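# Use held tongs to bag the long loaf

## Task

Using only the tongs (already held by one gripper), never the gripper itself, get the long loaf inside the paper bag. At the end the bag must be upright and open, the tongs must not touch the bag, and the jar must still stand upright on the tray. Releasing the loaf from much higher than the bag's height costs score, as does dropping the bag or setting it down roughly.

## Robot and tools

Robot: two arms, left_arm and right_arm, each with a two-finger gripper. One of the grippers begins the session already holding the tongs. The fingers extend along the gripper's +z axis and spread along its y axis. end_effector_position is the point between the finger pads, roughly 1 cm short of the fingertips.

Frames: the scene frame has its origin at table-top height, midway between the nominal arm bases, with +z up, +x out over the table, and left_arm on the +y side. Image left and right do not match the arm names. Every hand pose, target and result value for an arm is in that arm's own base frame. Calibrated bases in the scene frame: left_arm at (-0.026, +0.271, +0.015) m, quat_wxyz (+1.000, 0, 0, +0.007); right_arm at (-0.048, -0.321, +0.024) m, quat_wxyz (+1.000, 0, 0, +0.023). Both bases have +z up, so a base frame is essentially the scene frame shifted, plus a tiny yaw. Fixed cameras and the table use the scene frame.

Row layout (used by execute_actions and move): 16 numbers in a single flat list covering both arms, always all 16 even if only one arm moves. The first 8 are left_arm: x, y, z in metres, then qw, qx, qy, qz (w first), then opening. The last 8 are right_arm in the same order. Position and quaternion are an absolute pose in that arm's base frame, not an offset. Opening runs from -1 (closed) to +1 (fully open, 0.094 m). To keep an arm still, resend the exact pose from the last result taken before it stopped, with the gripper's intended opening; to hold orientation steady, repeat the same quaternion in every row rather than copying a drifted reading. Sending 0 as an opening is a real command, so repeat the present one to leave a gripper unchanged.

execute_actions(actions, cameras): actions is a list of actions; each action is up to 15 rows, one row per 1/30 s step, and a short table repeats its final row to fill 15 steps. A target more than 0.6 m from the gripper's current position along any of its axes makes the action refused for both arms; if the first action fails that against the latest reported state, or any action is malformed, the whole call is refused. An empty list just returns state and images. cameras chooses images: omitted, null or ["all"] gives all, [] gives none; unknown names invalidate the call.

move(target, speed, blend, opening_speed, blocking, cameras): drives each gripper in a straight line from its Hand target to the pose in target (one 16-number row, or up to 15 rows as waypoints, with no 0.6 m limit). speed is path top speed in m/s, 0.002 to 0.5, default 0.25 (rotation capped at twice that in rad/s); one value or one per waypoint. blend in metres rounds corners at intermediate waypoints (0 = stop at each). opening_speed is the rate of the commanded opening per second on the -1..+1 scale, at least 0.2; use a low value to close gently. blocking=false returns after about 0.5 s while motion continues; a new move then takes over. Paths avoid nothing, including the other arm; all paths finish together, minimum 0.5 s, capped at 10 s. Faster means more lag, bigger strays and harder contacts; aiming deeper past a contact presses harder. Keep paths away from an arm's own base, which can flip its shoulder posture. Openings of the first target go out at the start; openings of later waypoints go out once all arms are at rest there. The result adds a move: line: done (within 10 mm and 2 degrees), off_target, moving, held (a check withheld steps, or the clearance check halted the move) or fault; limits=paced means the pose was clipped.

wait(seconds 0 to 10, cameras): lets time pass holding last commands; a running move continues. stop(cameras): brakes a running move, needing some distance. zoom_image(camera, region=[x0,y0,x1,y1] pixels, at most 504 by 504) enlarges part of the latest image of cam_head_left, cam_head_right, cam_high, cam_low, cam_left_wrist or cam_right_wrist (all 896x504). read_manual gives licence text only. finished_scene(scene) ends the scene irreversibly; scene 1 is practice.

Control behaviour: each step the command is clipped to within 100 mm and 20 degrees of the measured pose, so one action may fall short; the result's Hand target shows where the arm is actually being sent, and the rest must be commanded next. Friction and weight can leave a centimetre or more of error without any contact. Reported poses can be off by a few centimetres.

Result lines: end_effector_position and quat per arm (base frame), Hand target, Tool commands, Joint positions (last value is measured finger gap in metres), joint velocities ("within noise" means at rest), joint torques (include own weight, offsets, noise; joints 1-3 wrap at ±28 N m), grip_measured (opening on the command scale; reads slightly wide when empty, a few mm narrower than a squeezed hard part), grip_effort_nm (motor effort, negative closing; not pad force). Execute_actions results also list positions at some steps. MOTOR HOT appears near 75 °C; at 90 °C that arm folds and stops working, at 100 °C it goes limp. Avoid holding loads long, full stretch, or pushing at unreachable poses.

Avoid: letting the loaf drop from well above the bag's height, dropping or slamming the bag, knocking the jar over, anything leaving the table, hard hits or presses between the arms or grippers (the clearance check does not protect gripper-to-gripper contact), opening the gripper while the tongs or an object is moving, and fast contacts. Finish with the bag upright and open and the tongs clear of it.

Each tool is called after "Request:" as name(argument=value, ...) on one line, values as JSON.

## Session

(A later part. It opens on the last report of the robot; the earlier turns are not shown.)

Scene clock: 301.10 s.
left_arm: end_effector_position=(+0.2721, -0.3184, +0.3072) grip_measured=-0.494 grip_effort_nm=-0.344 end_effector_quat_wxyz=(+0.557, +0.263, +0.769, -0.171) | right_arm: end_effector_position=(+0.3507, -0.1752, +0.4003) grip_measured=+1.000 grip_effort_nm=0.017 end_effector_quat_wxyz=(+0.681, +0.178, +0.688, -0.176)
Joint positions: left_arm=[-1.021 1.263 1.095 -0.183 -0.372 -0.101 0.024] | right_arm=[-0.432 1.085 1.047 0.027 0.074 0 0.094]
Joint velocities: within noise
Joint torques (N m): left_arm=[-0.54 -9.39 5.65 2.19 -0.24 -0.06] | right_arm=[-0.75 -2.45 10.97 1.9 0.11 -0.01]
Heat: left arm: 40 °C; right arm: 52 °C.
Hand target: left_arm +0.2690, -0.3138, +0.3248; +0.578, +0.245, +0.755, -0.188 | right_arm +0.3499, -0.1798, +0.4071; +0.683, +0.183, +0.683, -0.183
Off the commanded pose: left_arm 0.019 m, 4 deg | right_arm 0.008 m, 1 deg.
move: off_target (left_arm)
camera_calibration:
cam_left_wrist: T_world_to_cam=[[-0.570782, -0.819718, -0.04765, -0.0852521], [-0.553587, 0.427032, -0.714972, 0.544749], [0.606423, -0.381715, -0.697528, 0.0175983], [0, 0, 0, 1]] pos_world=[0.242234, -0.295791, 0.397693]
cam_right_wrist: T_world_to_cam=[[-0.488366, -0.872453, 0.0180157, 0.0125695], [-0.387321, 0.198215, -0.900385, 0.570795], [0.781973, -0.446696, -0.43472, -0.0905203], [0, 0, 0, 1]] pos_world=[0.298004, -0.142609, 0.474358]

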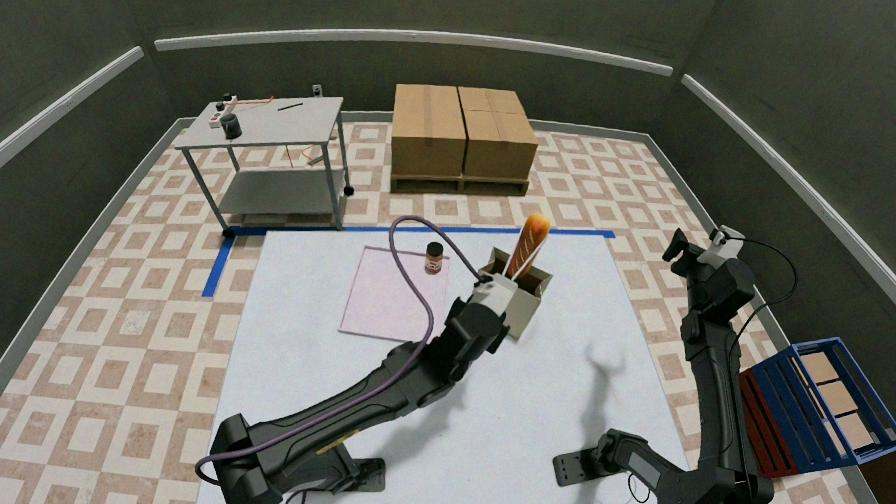

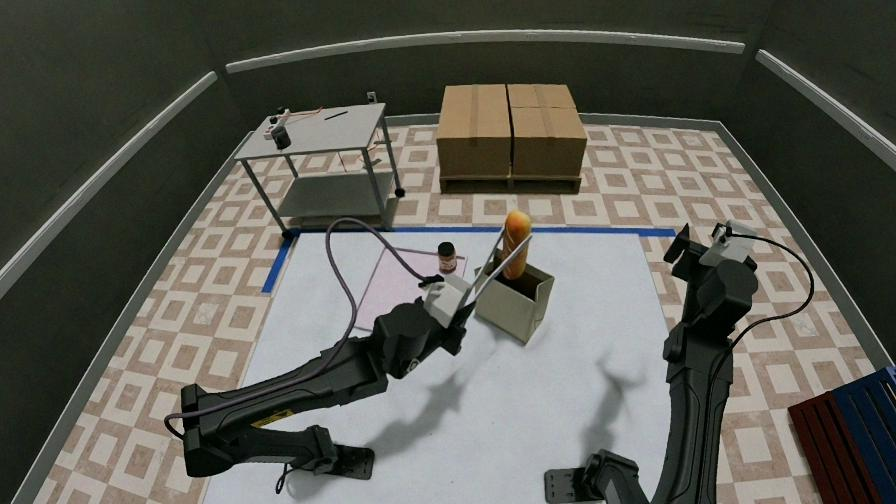

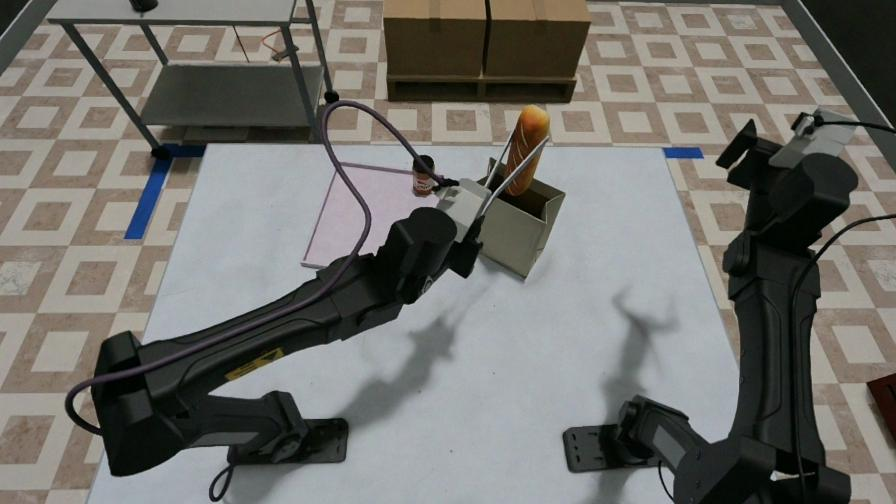

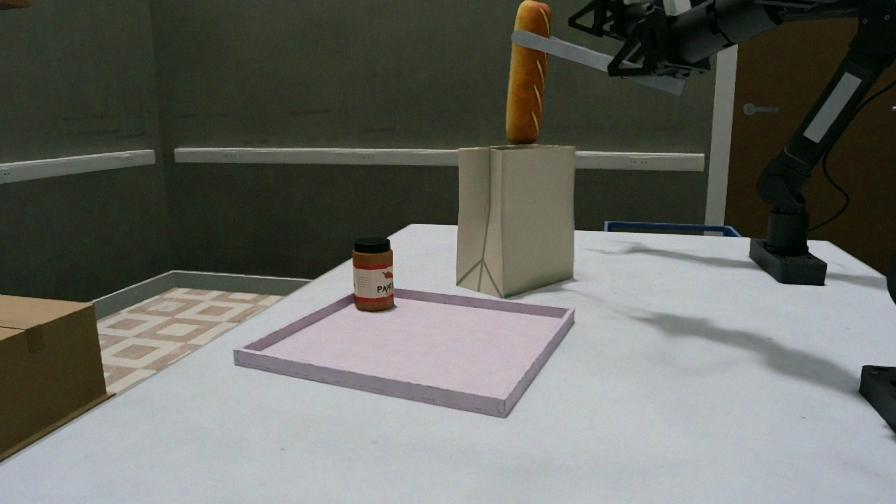

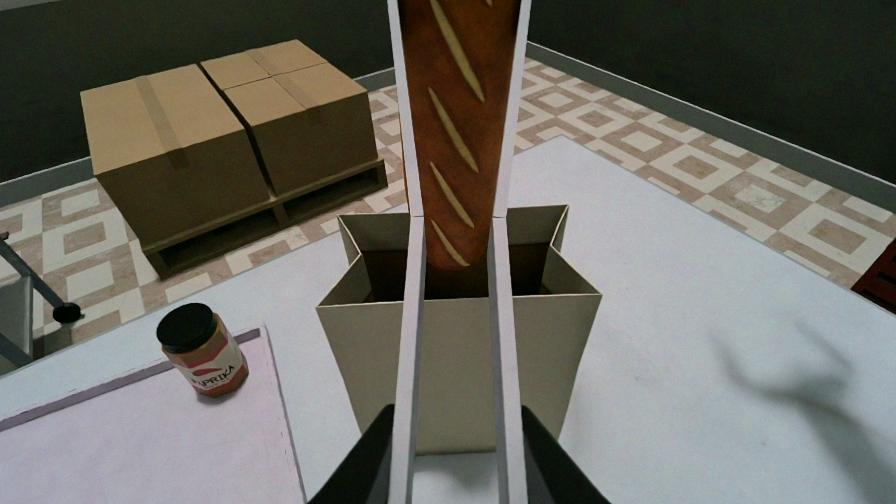

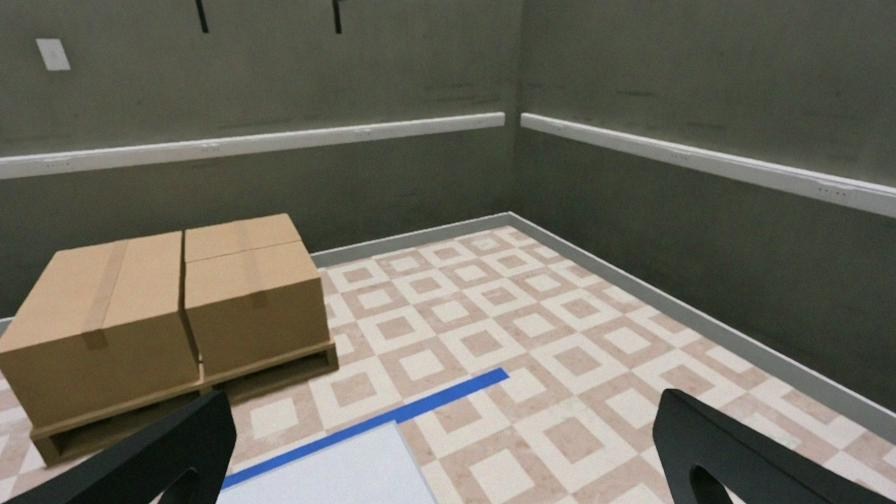

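Request:
move(target=[0.268,-0.312,0.24,0.579,0.2452,0.7546,-0.1881,-0.5,0.35,-0.18,0.4072,0.683,0.183,0.683,-0.183,1], speed=0.08, cameras=["cam_left_wrist","cam_low","cam_head_right","cam_high"])

Request:
zoom_image(camera="cam_low", region=[380, 0, 700, 320])

Request:
zoom_image(camera="cam_high", region=[420, 80, 620, 280])

Scene clock: 310.40 s.
left_arm: end_effector_position=(+0.2684, -0.3122, +0.2338) grip_measured=-0.494 grip_effort_nm=-0.349 end_effector_quat_wxyz=(+0.567, +0.257, +0.762, -0.179) | right_arm: end_effector_position=(+0.3507, -0.1752, +0.4004) grip_measured=+1.000 grip_effort_nm=0.002 end_effector_quat_wxyz=(+0.681, +0.178, +0.688, -0.176)
Joint positions: left_arm=[-1.021 1.253 0.768 0.163 -0.373 -0.102 0.024] | right_arm=[-0.432 1.085 1.047 0.028 0.074 0 0.094]
Joint velocities: within noise
Joint torques (N m): left_arm=[-0.68 -6.22 5.46 2.26 -0.19 -0.05] | right_arm=[-0.75 -2.45 10.97 1.9 0.11 -0.01]
Heat: left arm: 41 °C; right arm: 52 °C.
Hand target: left_arm +0.2680, -0.3118, +0.2401; +0.578, +0.245, +0.755, -0.188 | right_arm +0.3499, -0.1798, +0.4072; +0.683, +0.183, +0.683, -0.183
Off the commanded pose: left_arm 0.006 m, 2 deg | right_arm 0.008 m, 1 deg.
move: done
camera_calibration:
cam_left_wrist: T_world_to_cam=[[-0.569448, -0.821258, -0.0355527, -0.0894015], [-0.542678, 0.408067, -0.734154, 0.48325], [0.617437, -0.398769, -0.678052, -0.0418048], [0, 0, 0, 1]] pos_world=[0.237152, -0.287291, 0.323255]
Images, in order (width x height): cam_head_right 896x504, cam_high 896x504, cam_low 896x504, cam_left_wrist 896x504.

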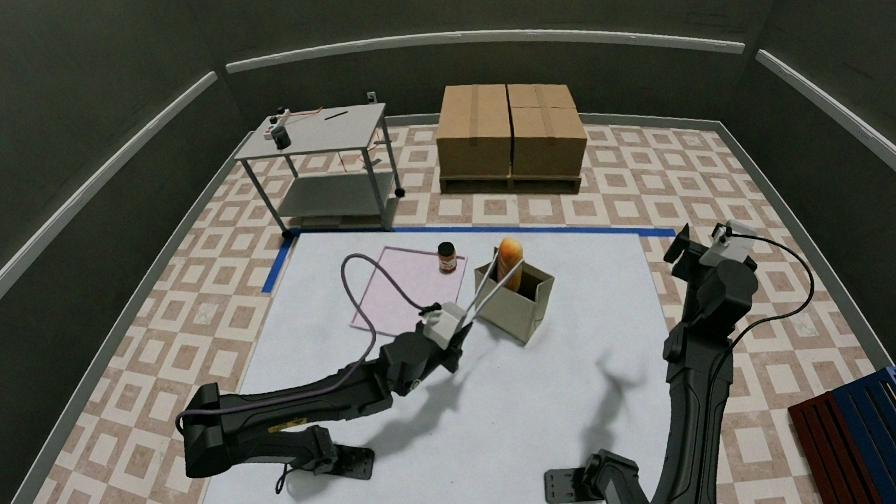

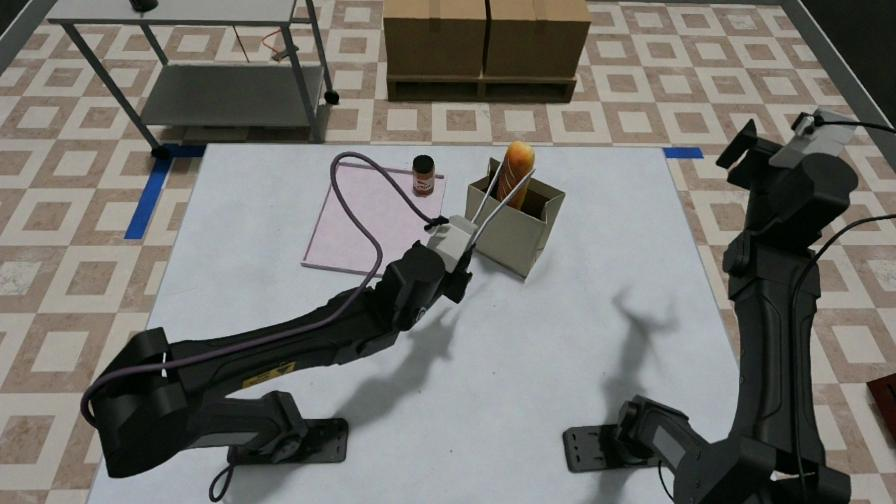

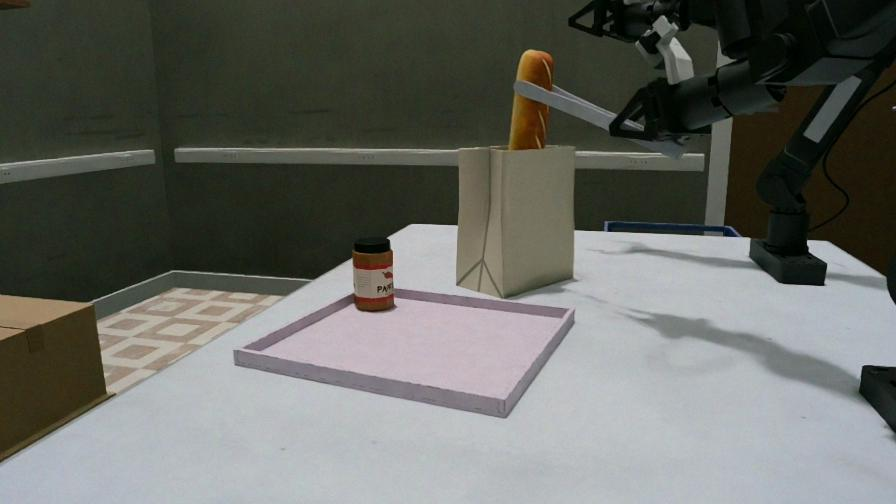

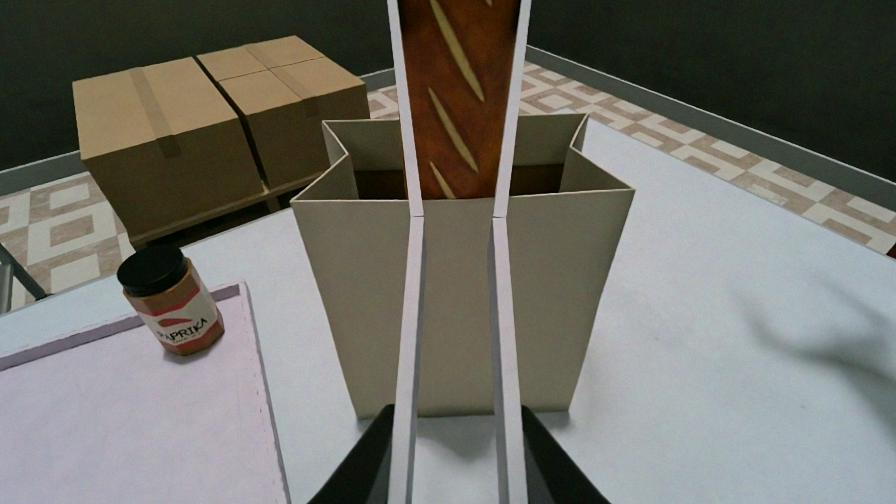

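Scaled by 1.575.

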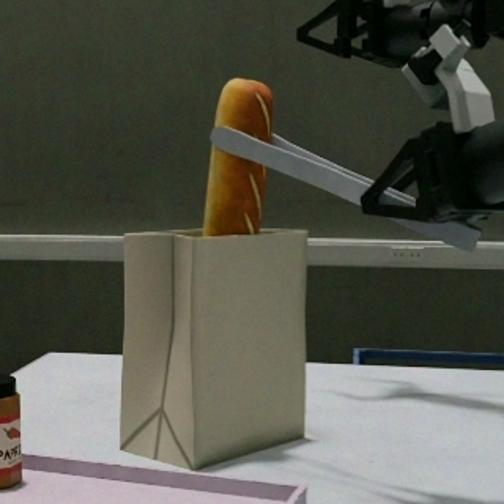

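Scaled by 2.520.

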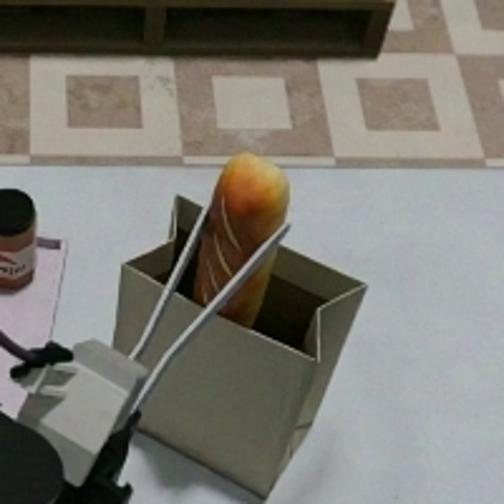

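Request:
move(target=[0.268,-0.312,0.200,0.579,0.2452,0.7546,-0.1881,-0.5,0.35,-0.18,0.4072,0.683,0.183,0.683,-0.183,1], speed=0.08, cameras=["cam_left_wrist","cam_low","cam_head_right","cam_high"])

Request:
zoom_image(camera="cam_low", region=[380, 0, 700, 320])

Request:
zoom_image(camera="cam_high", region=[420, 80, 620, 280])

Scene clock: 325.67 s.
left_arm: end_effector_position=(+0.2677, -0.3109, +0.2003) grip_measured=-0.494 grip_effort_nm=-0.344 end_effector_quat_wxyz=(+0.572, +0.253, +0.758, -0.183) | right_arm: end_effector_position=(+0.3507, -0.1752, +0.4004) grip_measured=+1.000 grip_effort_nm=0.007 end_effector_quat_wxyz=(+0.681, +0.178, +0.688, -0.176)
Joint positions: left_arm=[-1.021 1.297 0.641 0.352 -0.373 -0.102 0.024] | right_arm=[-0.432 1.085 1.047 0.028 0.074 0 0.094]
Joint velocities: within noise
Joint torques (N m): left_arm=[-0.34 -4.63 5.41 2.21 -0.14 -0.04] | right_arm=[-0.75 -2.44 10.97 1.9 0.11 -0.01]
Heat: left arm: 40 °C; right arm: 52 °C.
Hand target: left_arm +0.2679, -0.3118, +0.2000; +0.578, +0.245, +0.755, -0.188 | right_arm +0.3499, -0.1798, +0.4071; +0.683, +0.183, +0.683, -0.183
Off the commanded pose: left_arm 0.001 m, 1 deg | right_arm 0.008 m, 1 deg.
move: done
camera_calibration:
cam_left_wrist: T_world_to_cam=[[-0.568853, -0.821942, -0.0285786, -0.0917055], [-0.535973, 0.396847, -0.745148, 0.454634], [0.62381, -0.408562, -0.666287, -0.0706794], [0, 0, 0, 1]] pos_world=[0.235595, -0.284674, 0.289056]
Images, in order (width x height): cam_head_right 896x504, cam_high 896x504, cam_low 896x504, cam_left_wrist 896x504.

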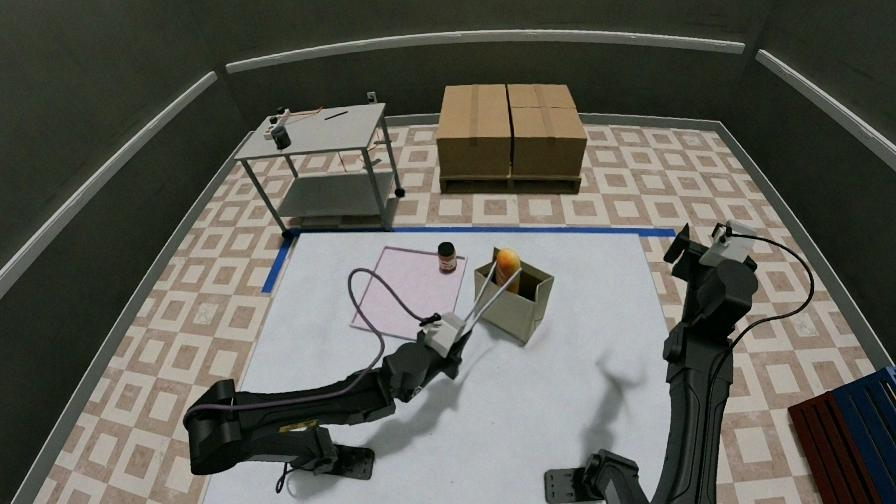

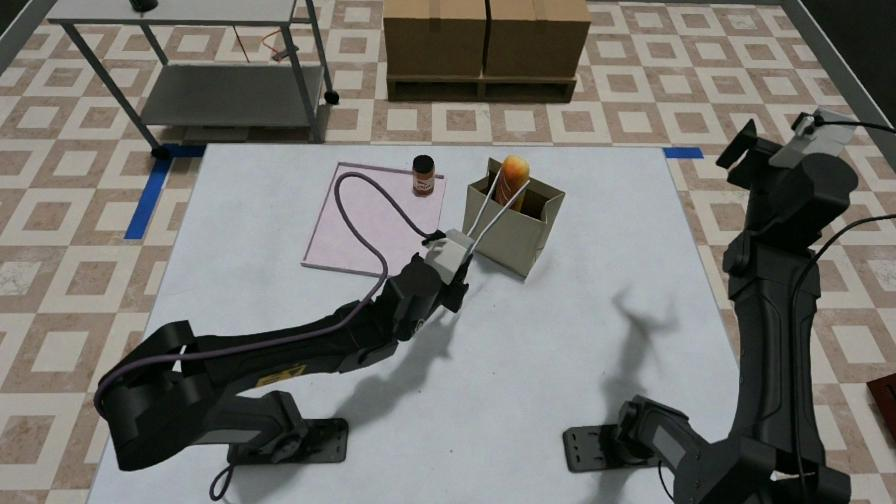

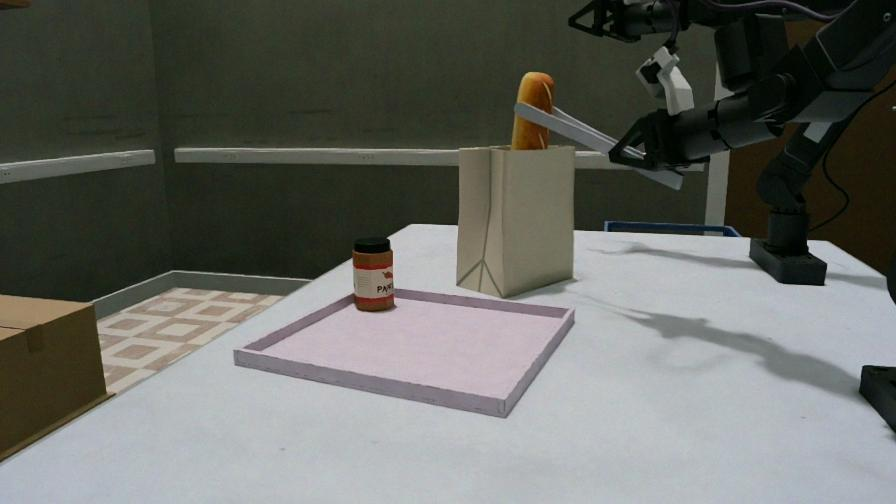

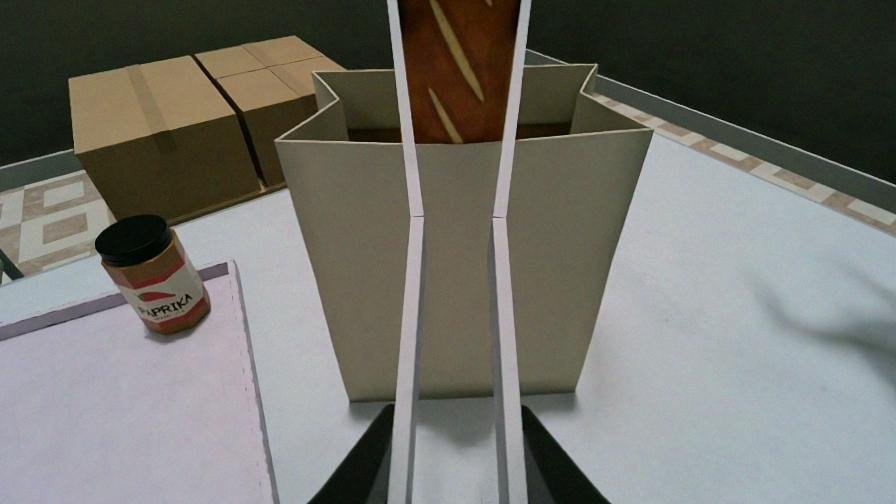

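Scaled by 1.575.

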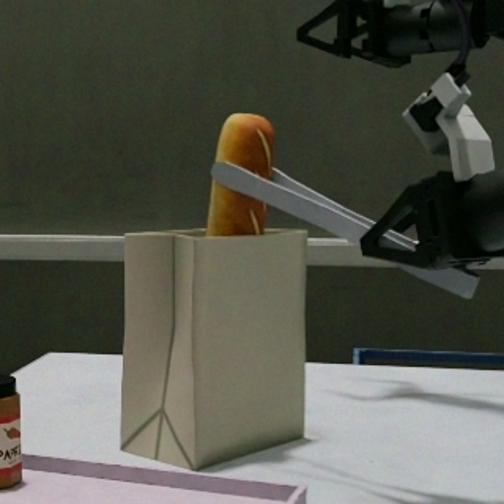

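Scaled by 2.520.

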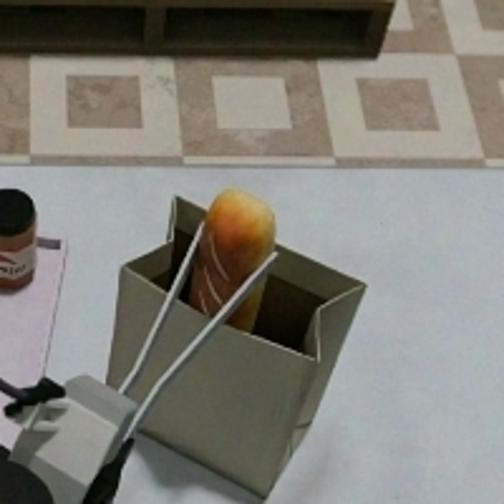

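Good; release.

Request:
move(target=[0.268,-0.312,0.200,0.579,0.2452,0.7546,-0.1881,-0.15,0.35,-0.18,0.4072,0.683,0.183,0.683,-0.183,1], opening_speed=0.5, cameras=["cam_left_wrist","cam_low","cam_head_right","cam_high"])

Request:
zoom_image(camera="cam_low", region=[380, 0, 700, 320])

Request:
zoom_image(camera="cam_high", region=[420, 80, 620, 280])

Scene clock: 331.17 s.
left_arm: end_effector_position=(+0.2687, -0.3119, +0.2051) grip_measured=-0.152 grip_effort_nm=0.056 end_effector_quat_wxyz=(+0.579, +0.248, +0.754, -0.188) | right_arm: end_effector_position=(+0.3507, -0.1752, +0.4004) grip_measured=+1.000 grip_effort_nm=0.002 end_effector_quat_wxyz=(+0.681, +0.178, +0.688, -0.176)
Joint positions: left_arm=[-1.021 1.297 0.641 0.374 -0.375 -0.102 0.04] | right_arm=[-0.432 1.085 1.047 0.028 0.074 0 0.094]
Joint velocities: within noise
Joint torques (N m): left_arm=[-0.43 -4.66 5.23 2.02 -0.2 -0.03] | right_arm=[-0.75 -2.45 10.97 1.9 0.11 -0.01]
Heat: left arm: 41 °C; right arm: 52 °C.
Hand target: left_arm +0.2679, -0.3119, +0.2000; +0.579, +0.245, +0.755, -0.188 | right_arm +0.3499, -0.1798, +0.4071; +0.683, +0.183, +0.683, -0.183
Off the commanded pose: left_arm 0.005 m, 0 deg | right_arm 0.008 m, 1 deg.
move: done
camera_calibration:
cam_left_wrist: T_world_to_cam=[[-0.567066, -0.823419, -0.0204281, -0.094432], [-0.527946, 0.382395, -0.758318, 0.455208], [0.632226, -0.419232, -0.651564, -0.0770505], [0, 0, 0, 1]] pos_world=[0.23549, -0.284128, 0.29306]
Images, in order (width x height): cam_head_right 896x504, cam_high 896x504, cam_low 896x504, cam_left_wrist 896x504.

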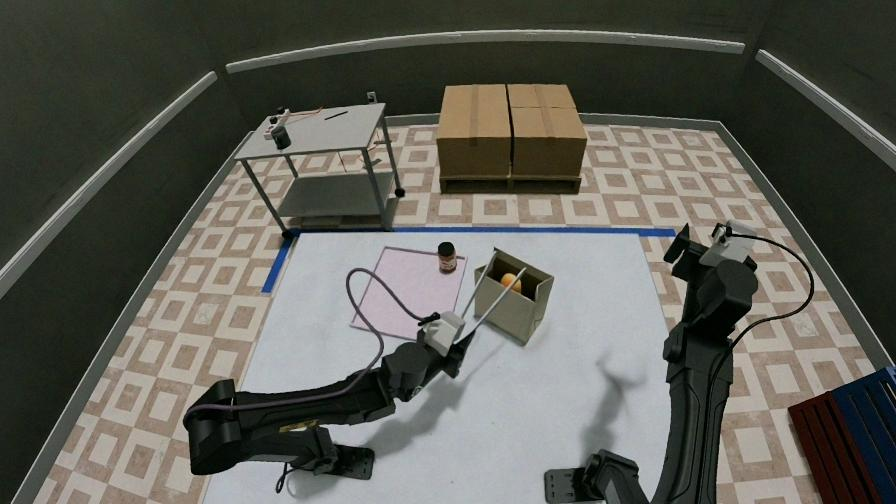

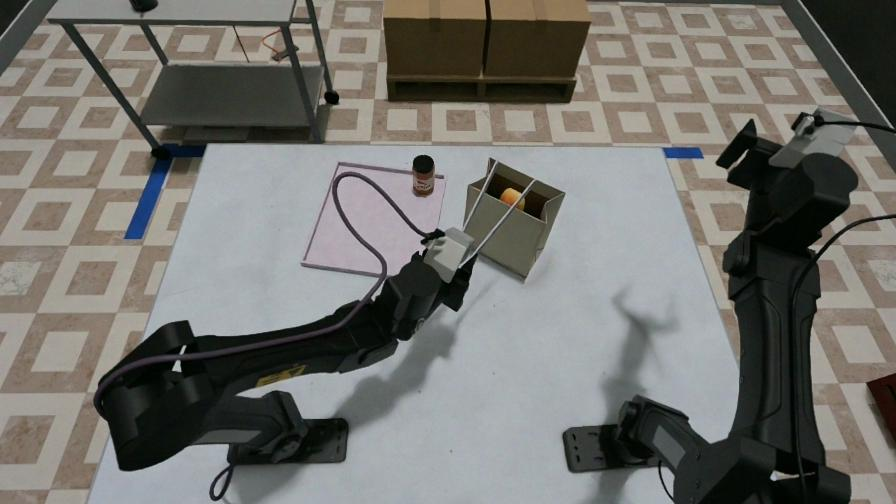

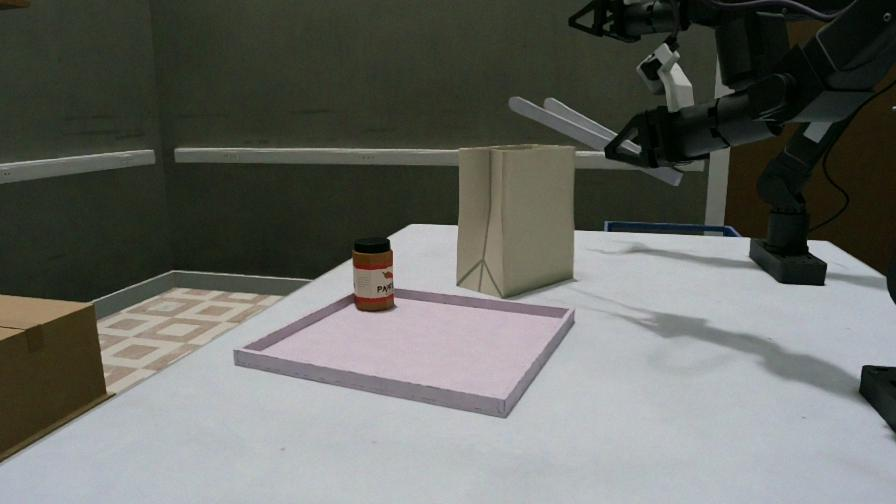

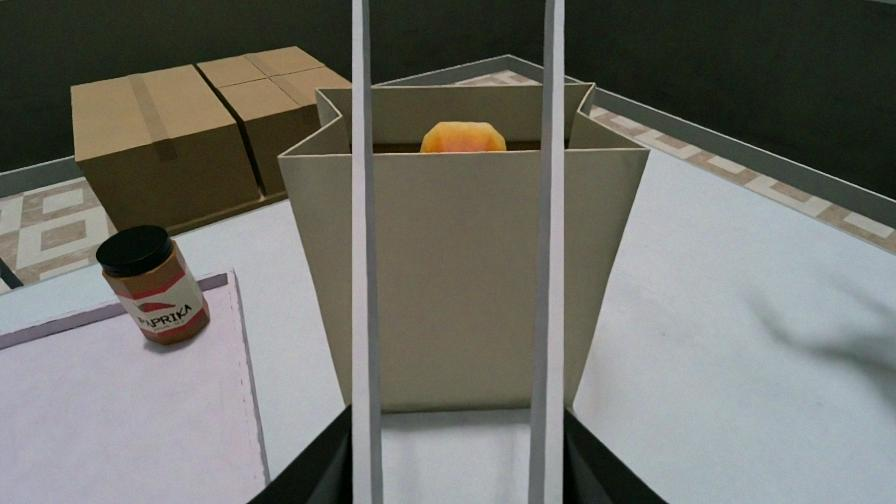

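Scaled by 1.575.

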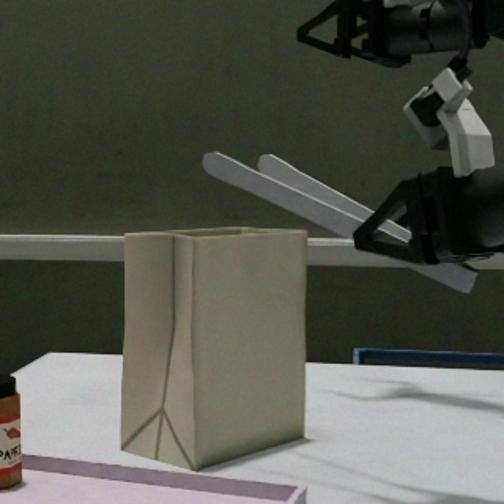

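Scaled by 2.520.

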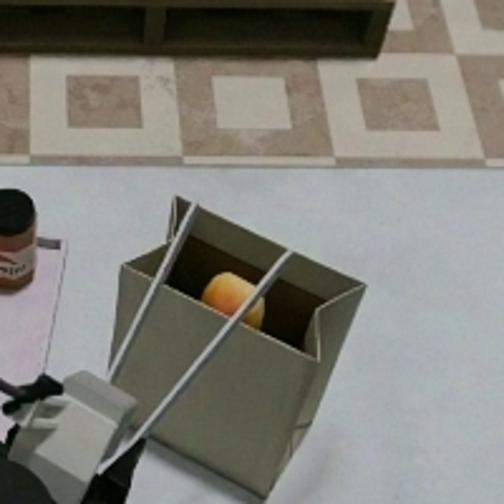

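Request:
move(target=[[0.262,-0.306,0.30,0.579,0.2452,0.7546,-0.1881,-0.15,0.35,-0.18,0.4072,0.683,0.183,0.683,-0.183,1],[0.30,-0.03,0.32,0.579,0.2452,0.7546,-0.1881,-0.15,0.35,-0.18,0.4072,0.683,0.183,0.683,-0.183,1]], speed=0.2, cameras=["cam_low","cam_head_right","cam_high"])

Request:
finished_scene(scene=1)

Scene clock: 343.63 s.
left_arm: end_effector_position=(+0.3004, -0.0288, +0.3075) grip_measured=-0.152 grip_effort_nm=0.056 end_effector_quat_wxyz=(+0.572, +0.235, +0.763, -0.189) | right_arm: end_effector_position=(+0.3507, -0.1752, +0.4005) grip_measured=+1.000 grip_effort_nm=0.007 end_effector_quat_wxyz=(+0.681, +0.178, +0.688, -0.176)
Joint positions: left_arm=[0.408 0.957 0.94 -0.485 0.967 0.404 0.04] | right_arm=[-0.432 1.085 1.047 0.028 0.074 0 0.094]
Joint velocities: within noise
Joint torques (N m): left_arm=[0.36 -1.55 8.87 1.38 0.46 0.09] | right_arm=[-0.75 -2.45 10.97 1.89 0.11 -0.01]
Heat: left arm: 40 °C; right arm: 53 °C.
Hand target: left_arm +0.2998, -0.0300, +0.3198; +0.579, +0.245, +0.754, -0.188 | right_arm +0.3499, -0.1798, +0.4072; +0.683, +0.183, +0.683, -0.183
Off the commanded pose: left_arm 0.013 m, 2 deg | right_arm 0.008 m, 1 deg.
move: off_target (left_arm)
Images, in order (width x height): cam_head_right 896x504, cam_high 896x504, cam_low 896x504.

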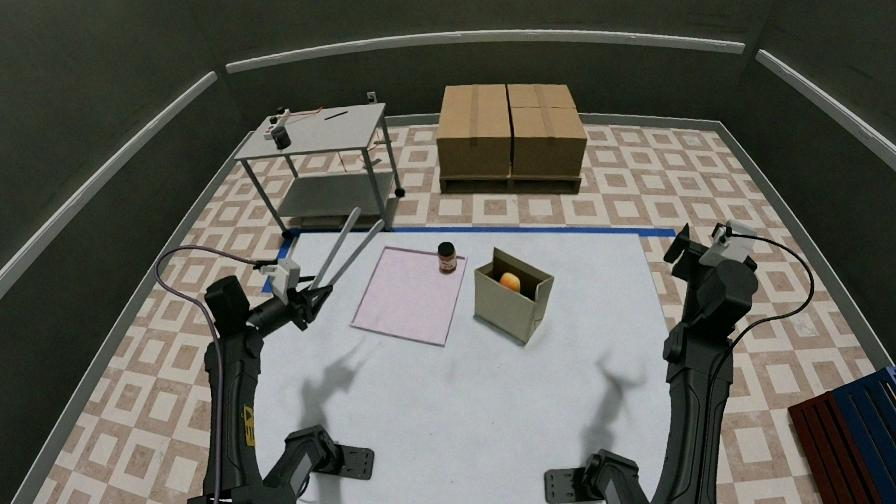

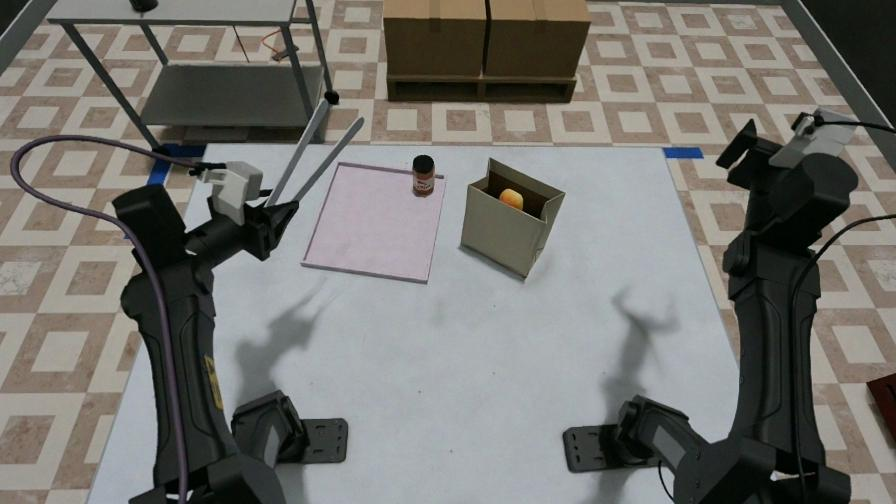

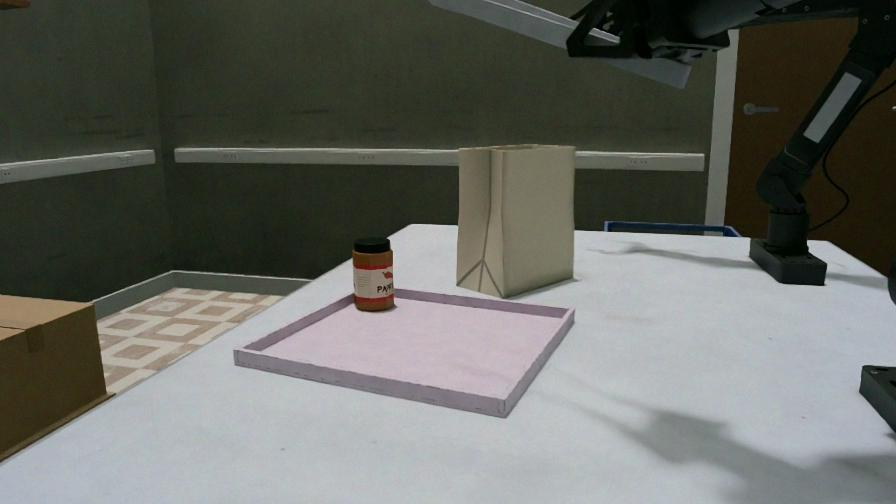

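The scene is finished: the task was done.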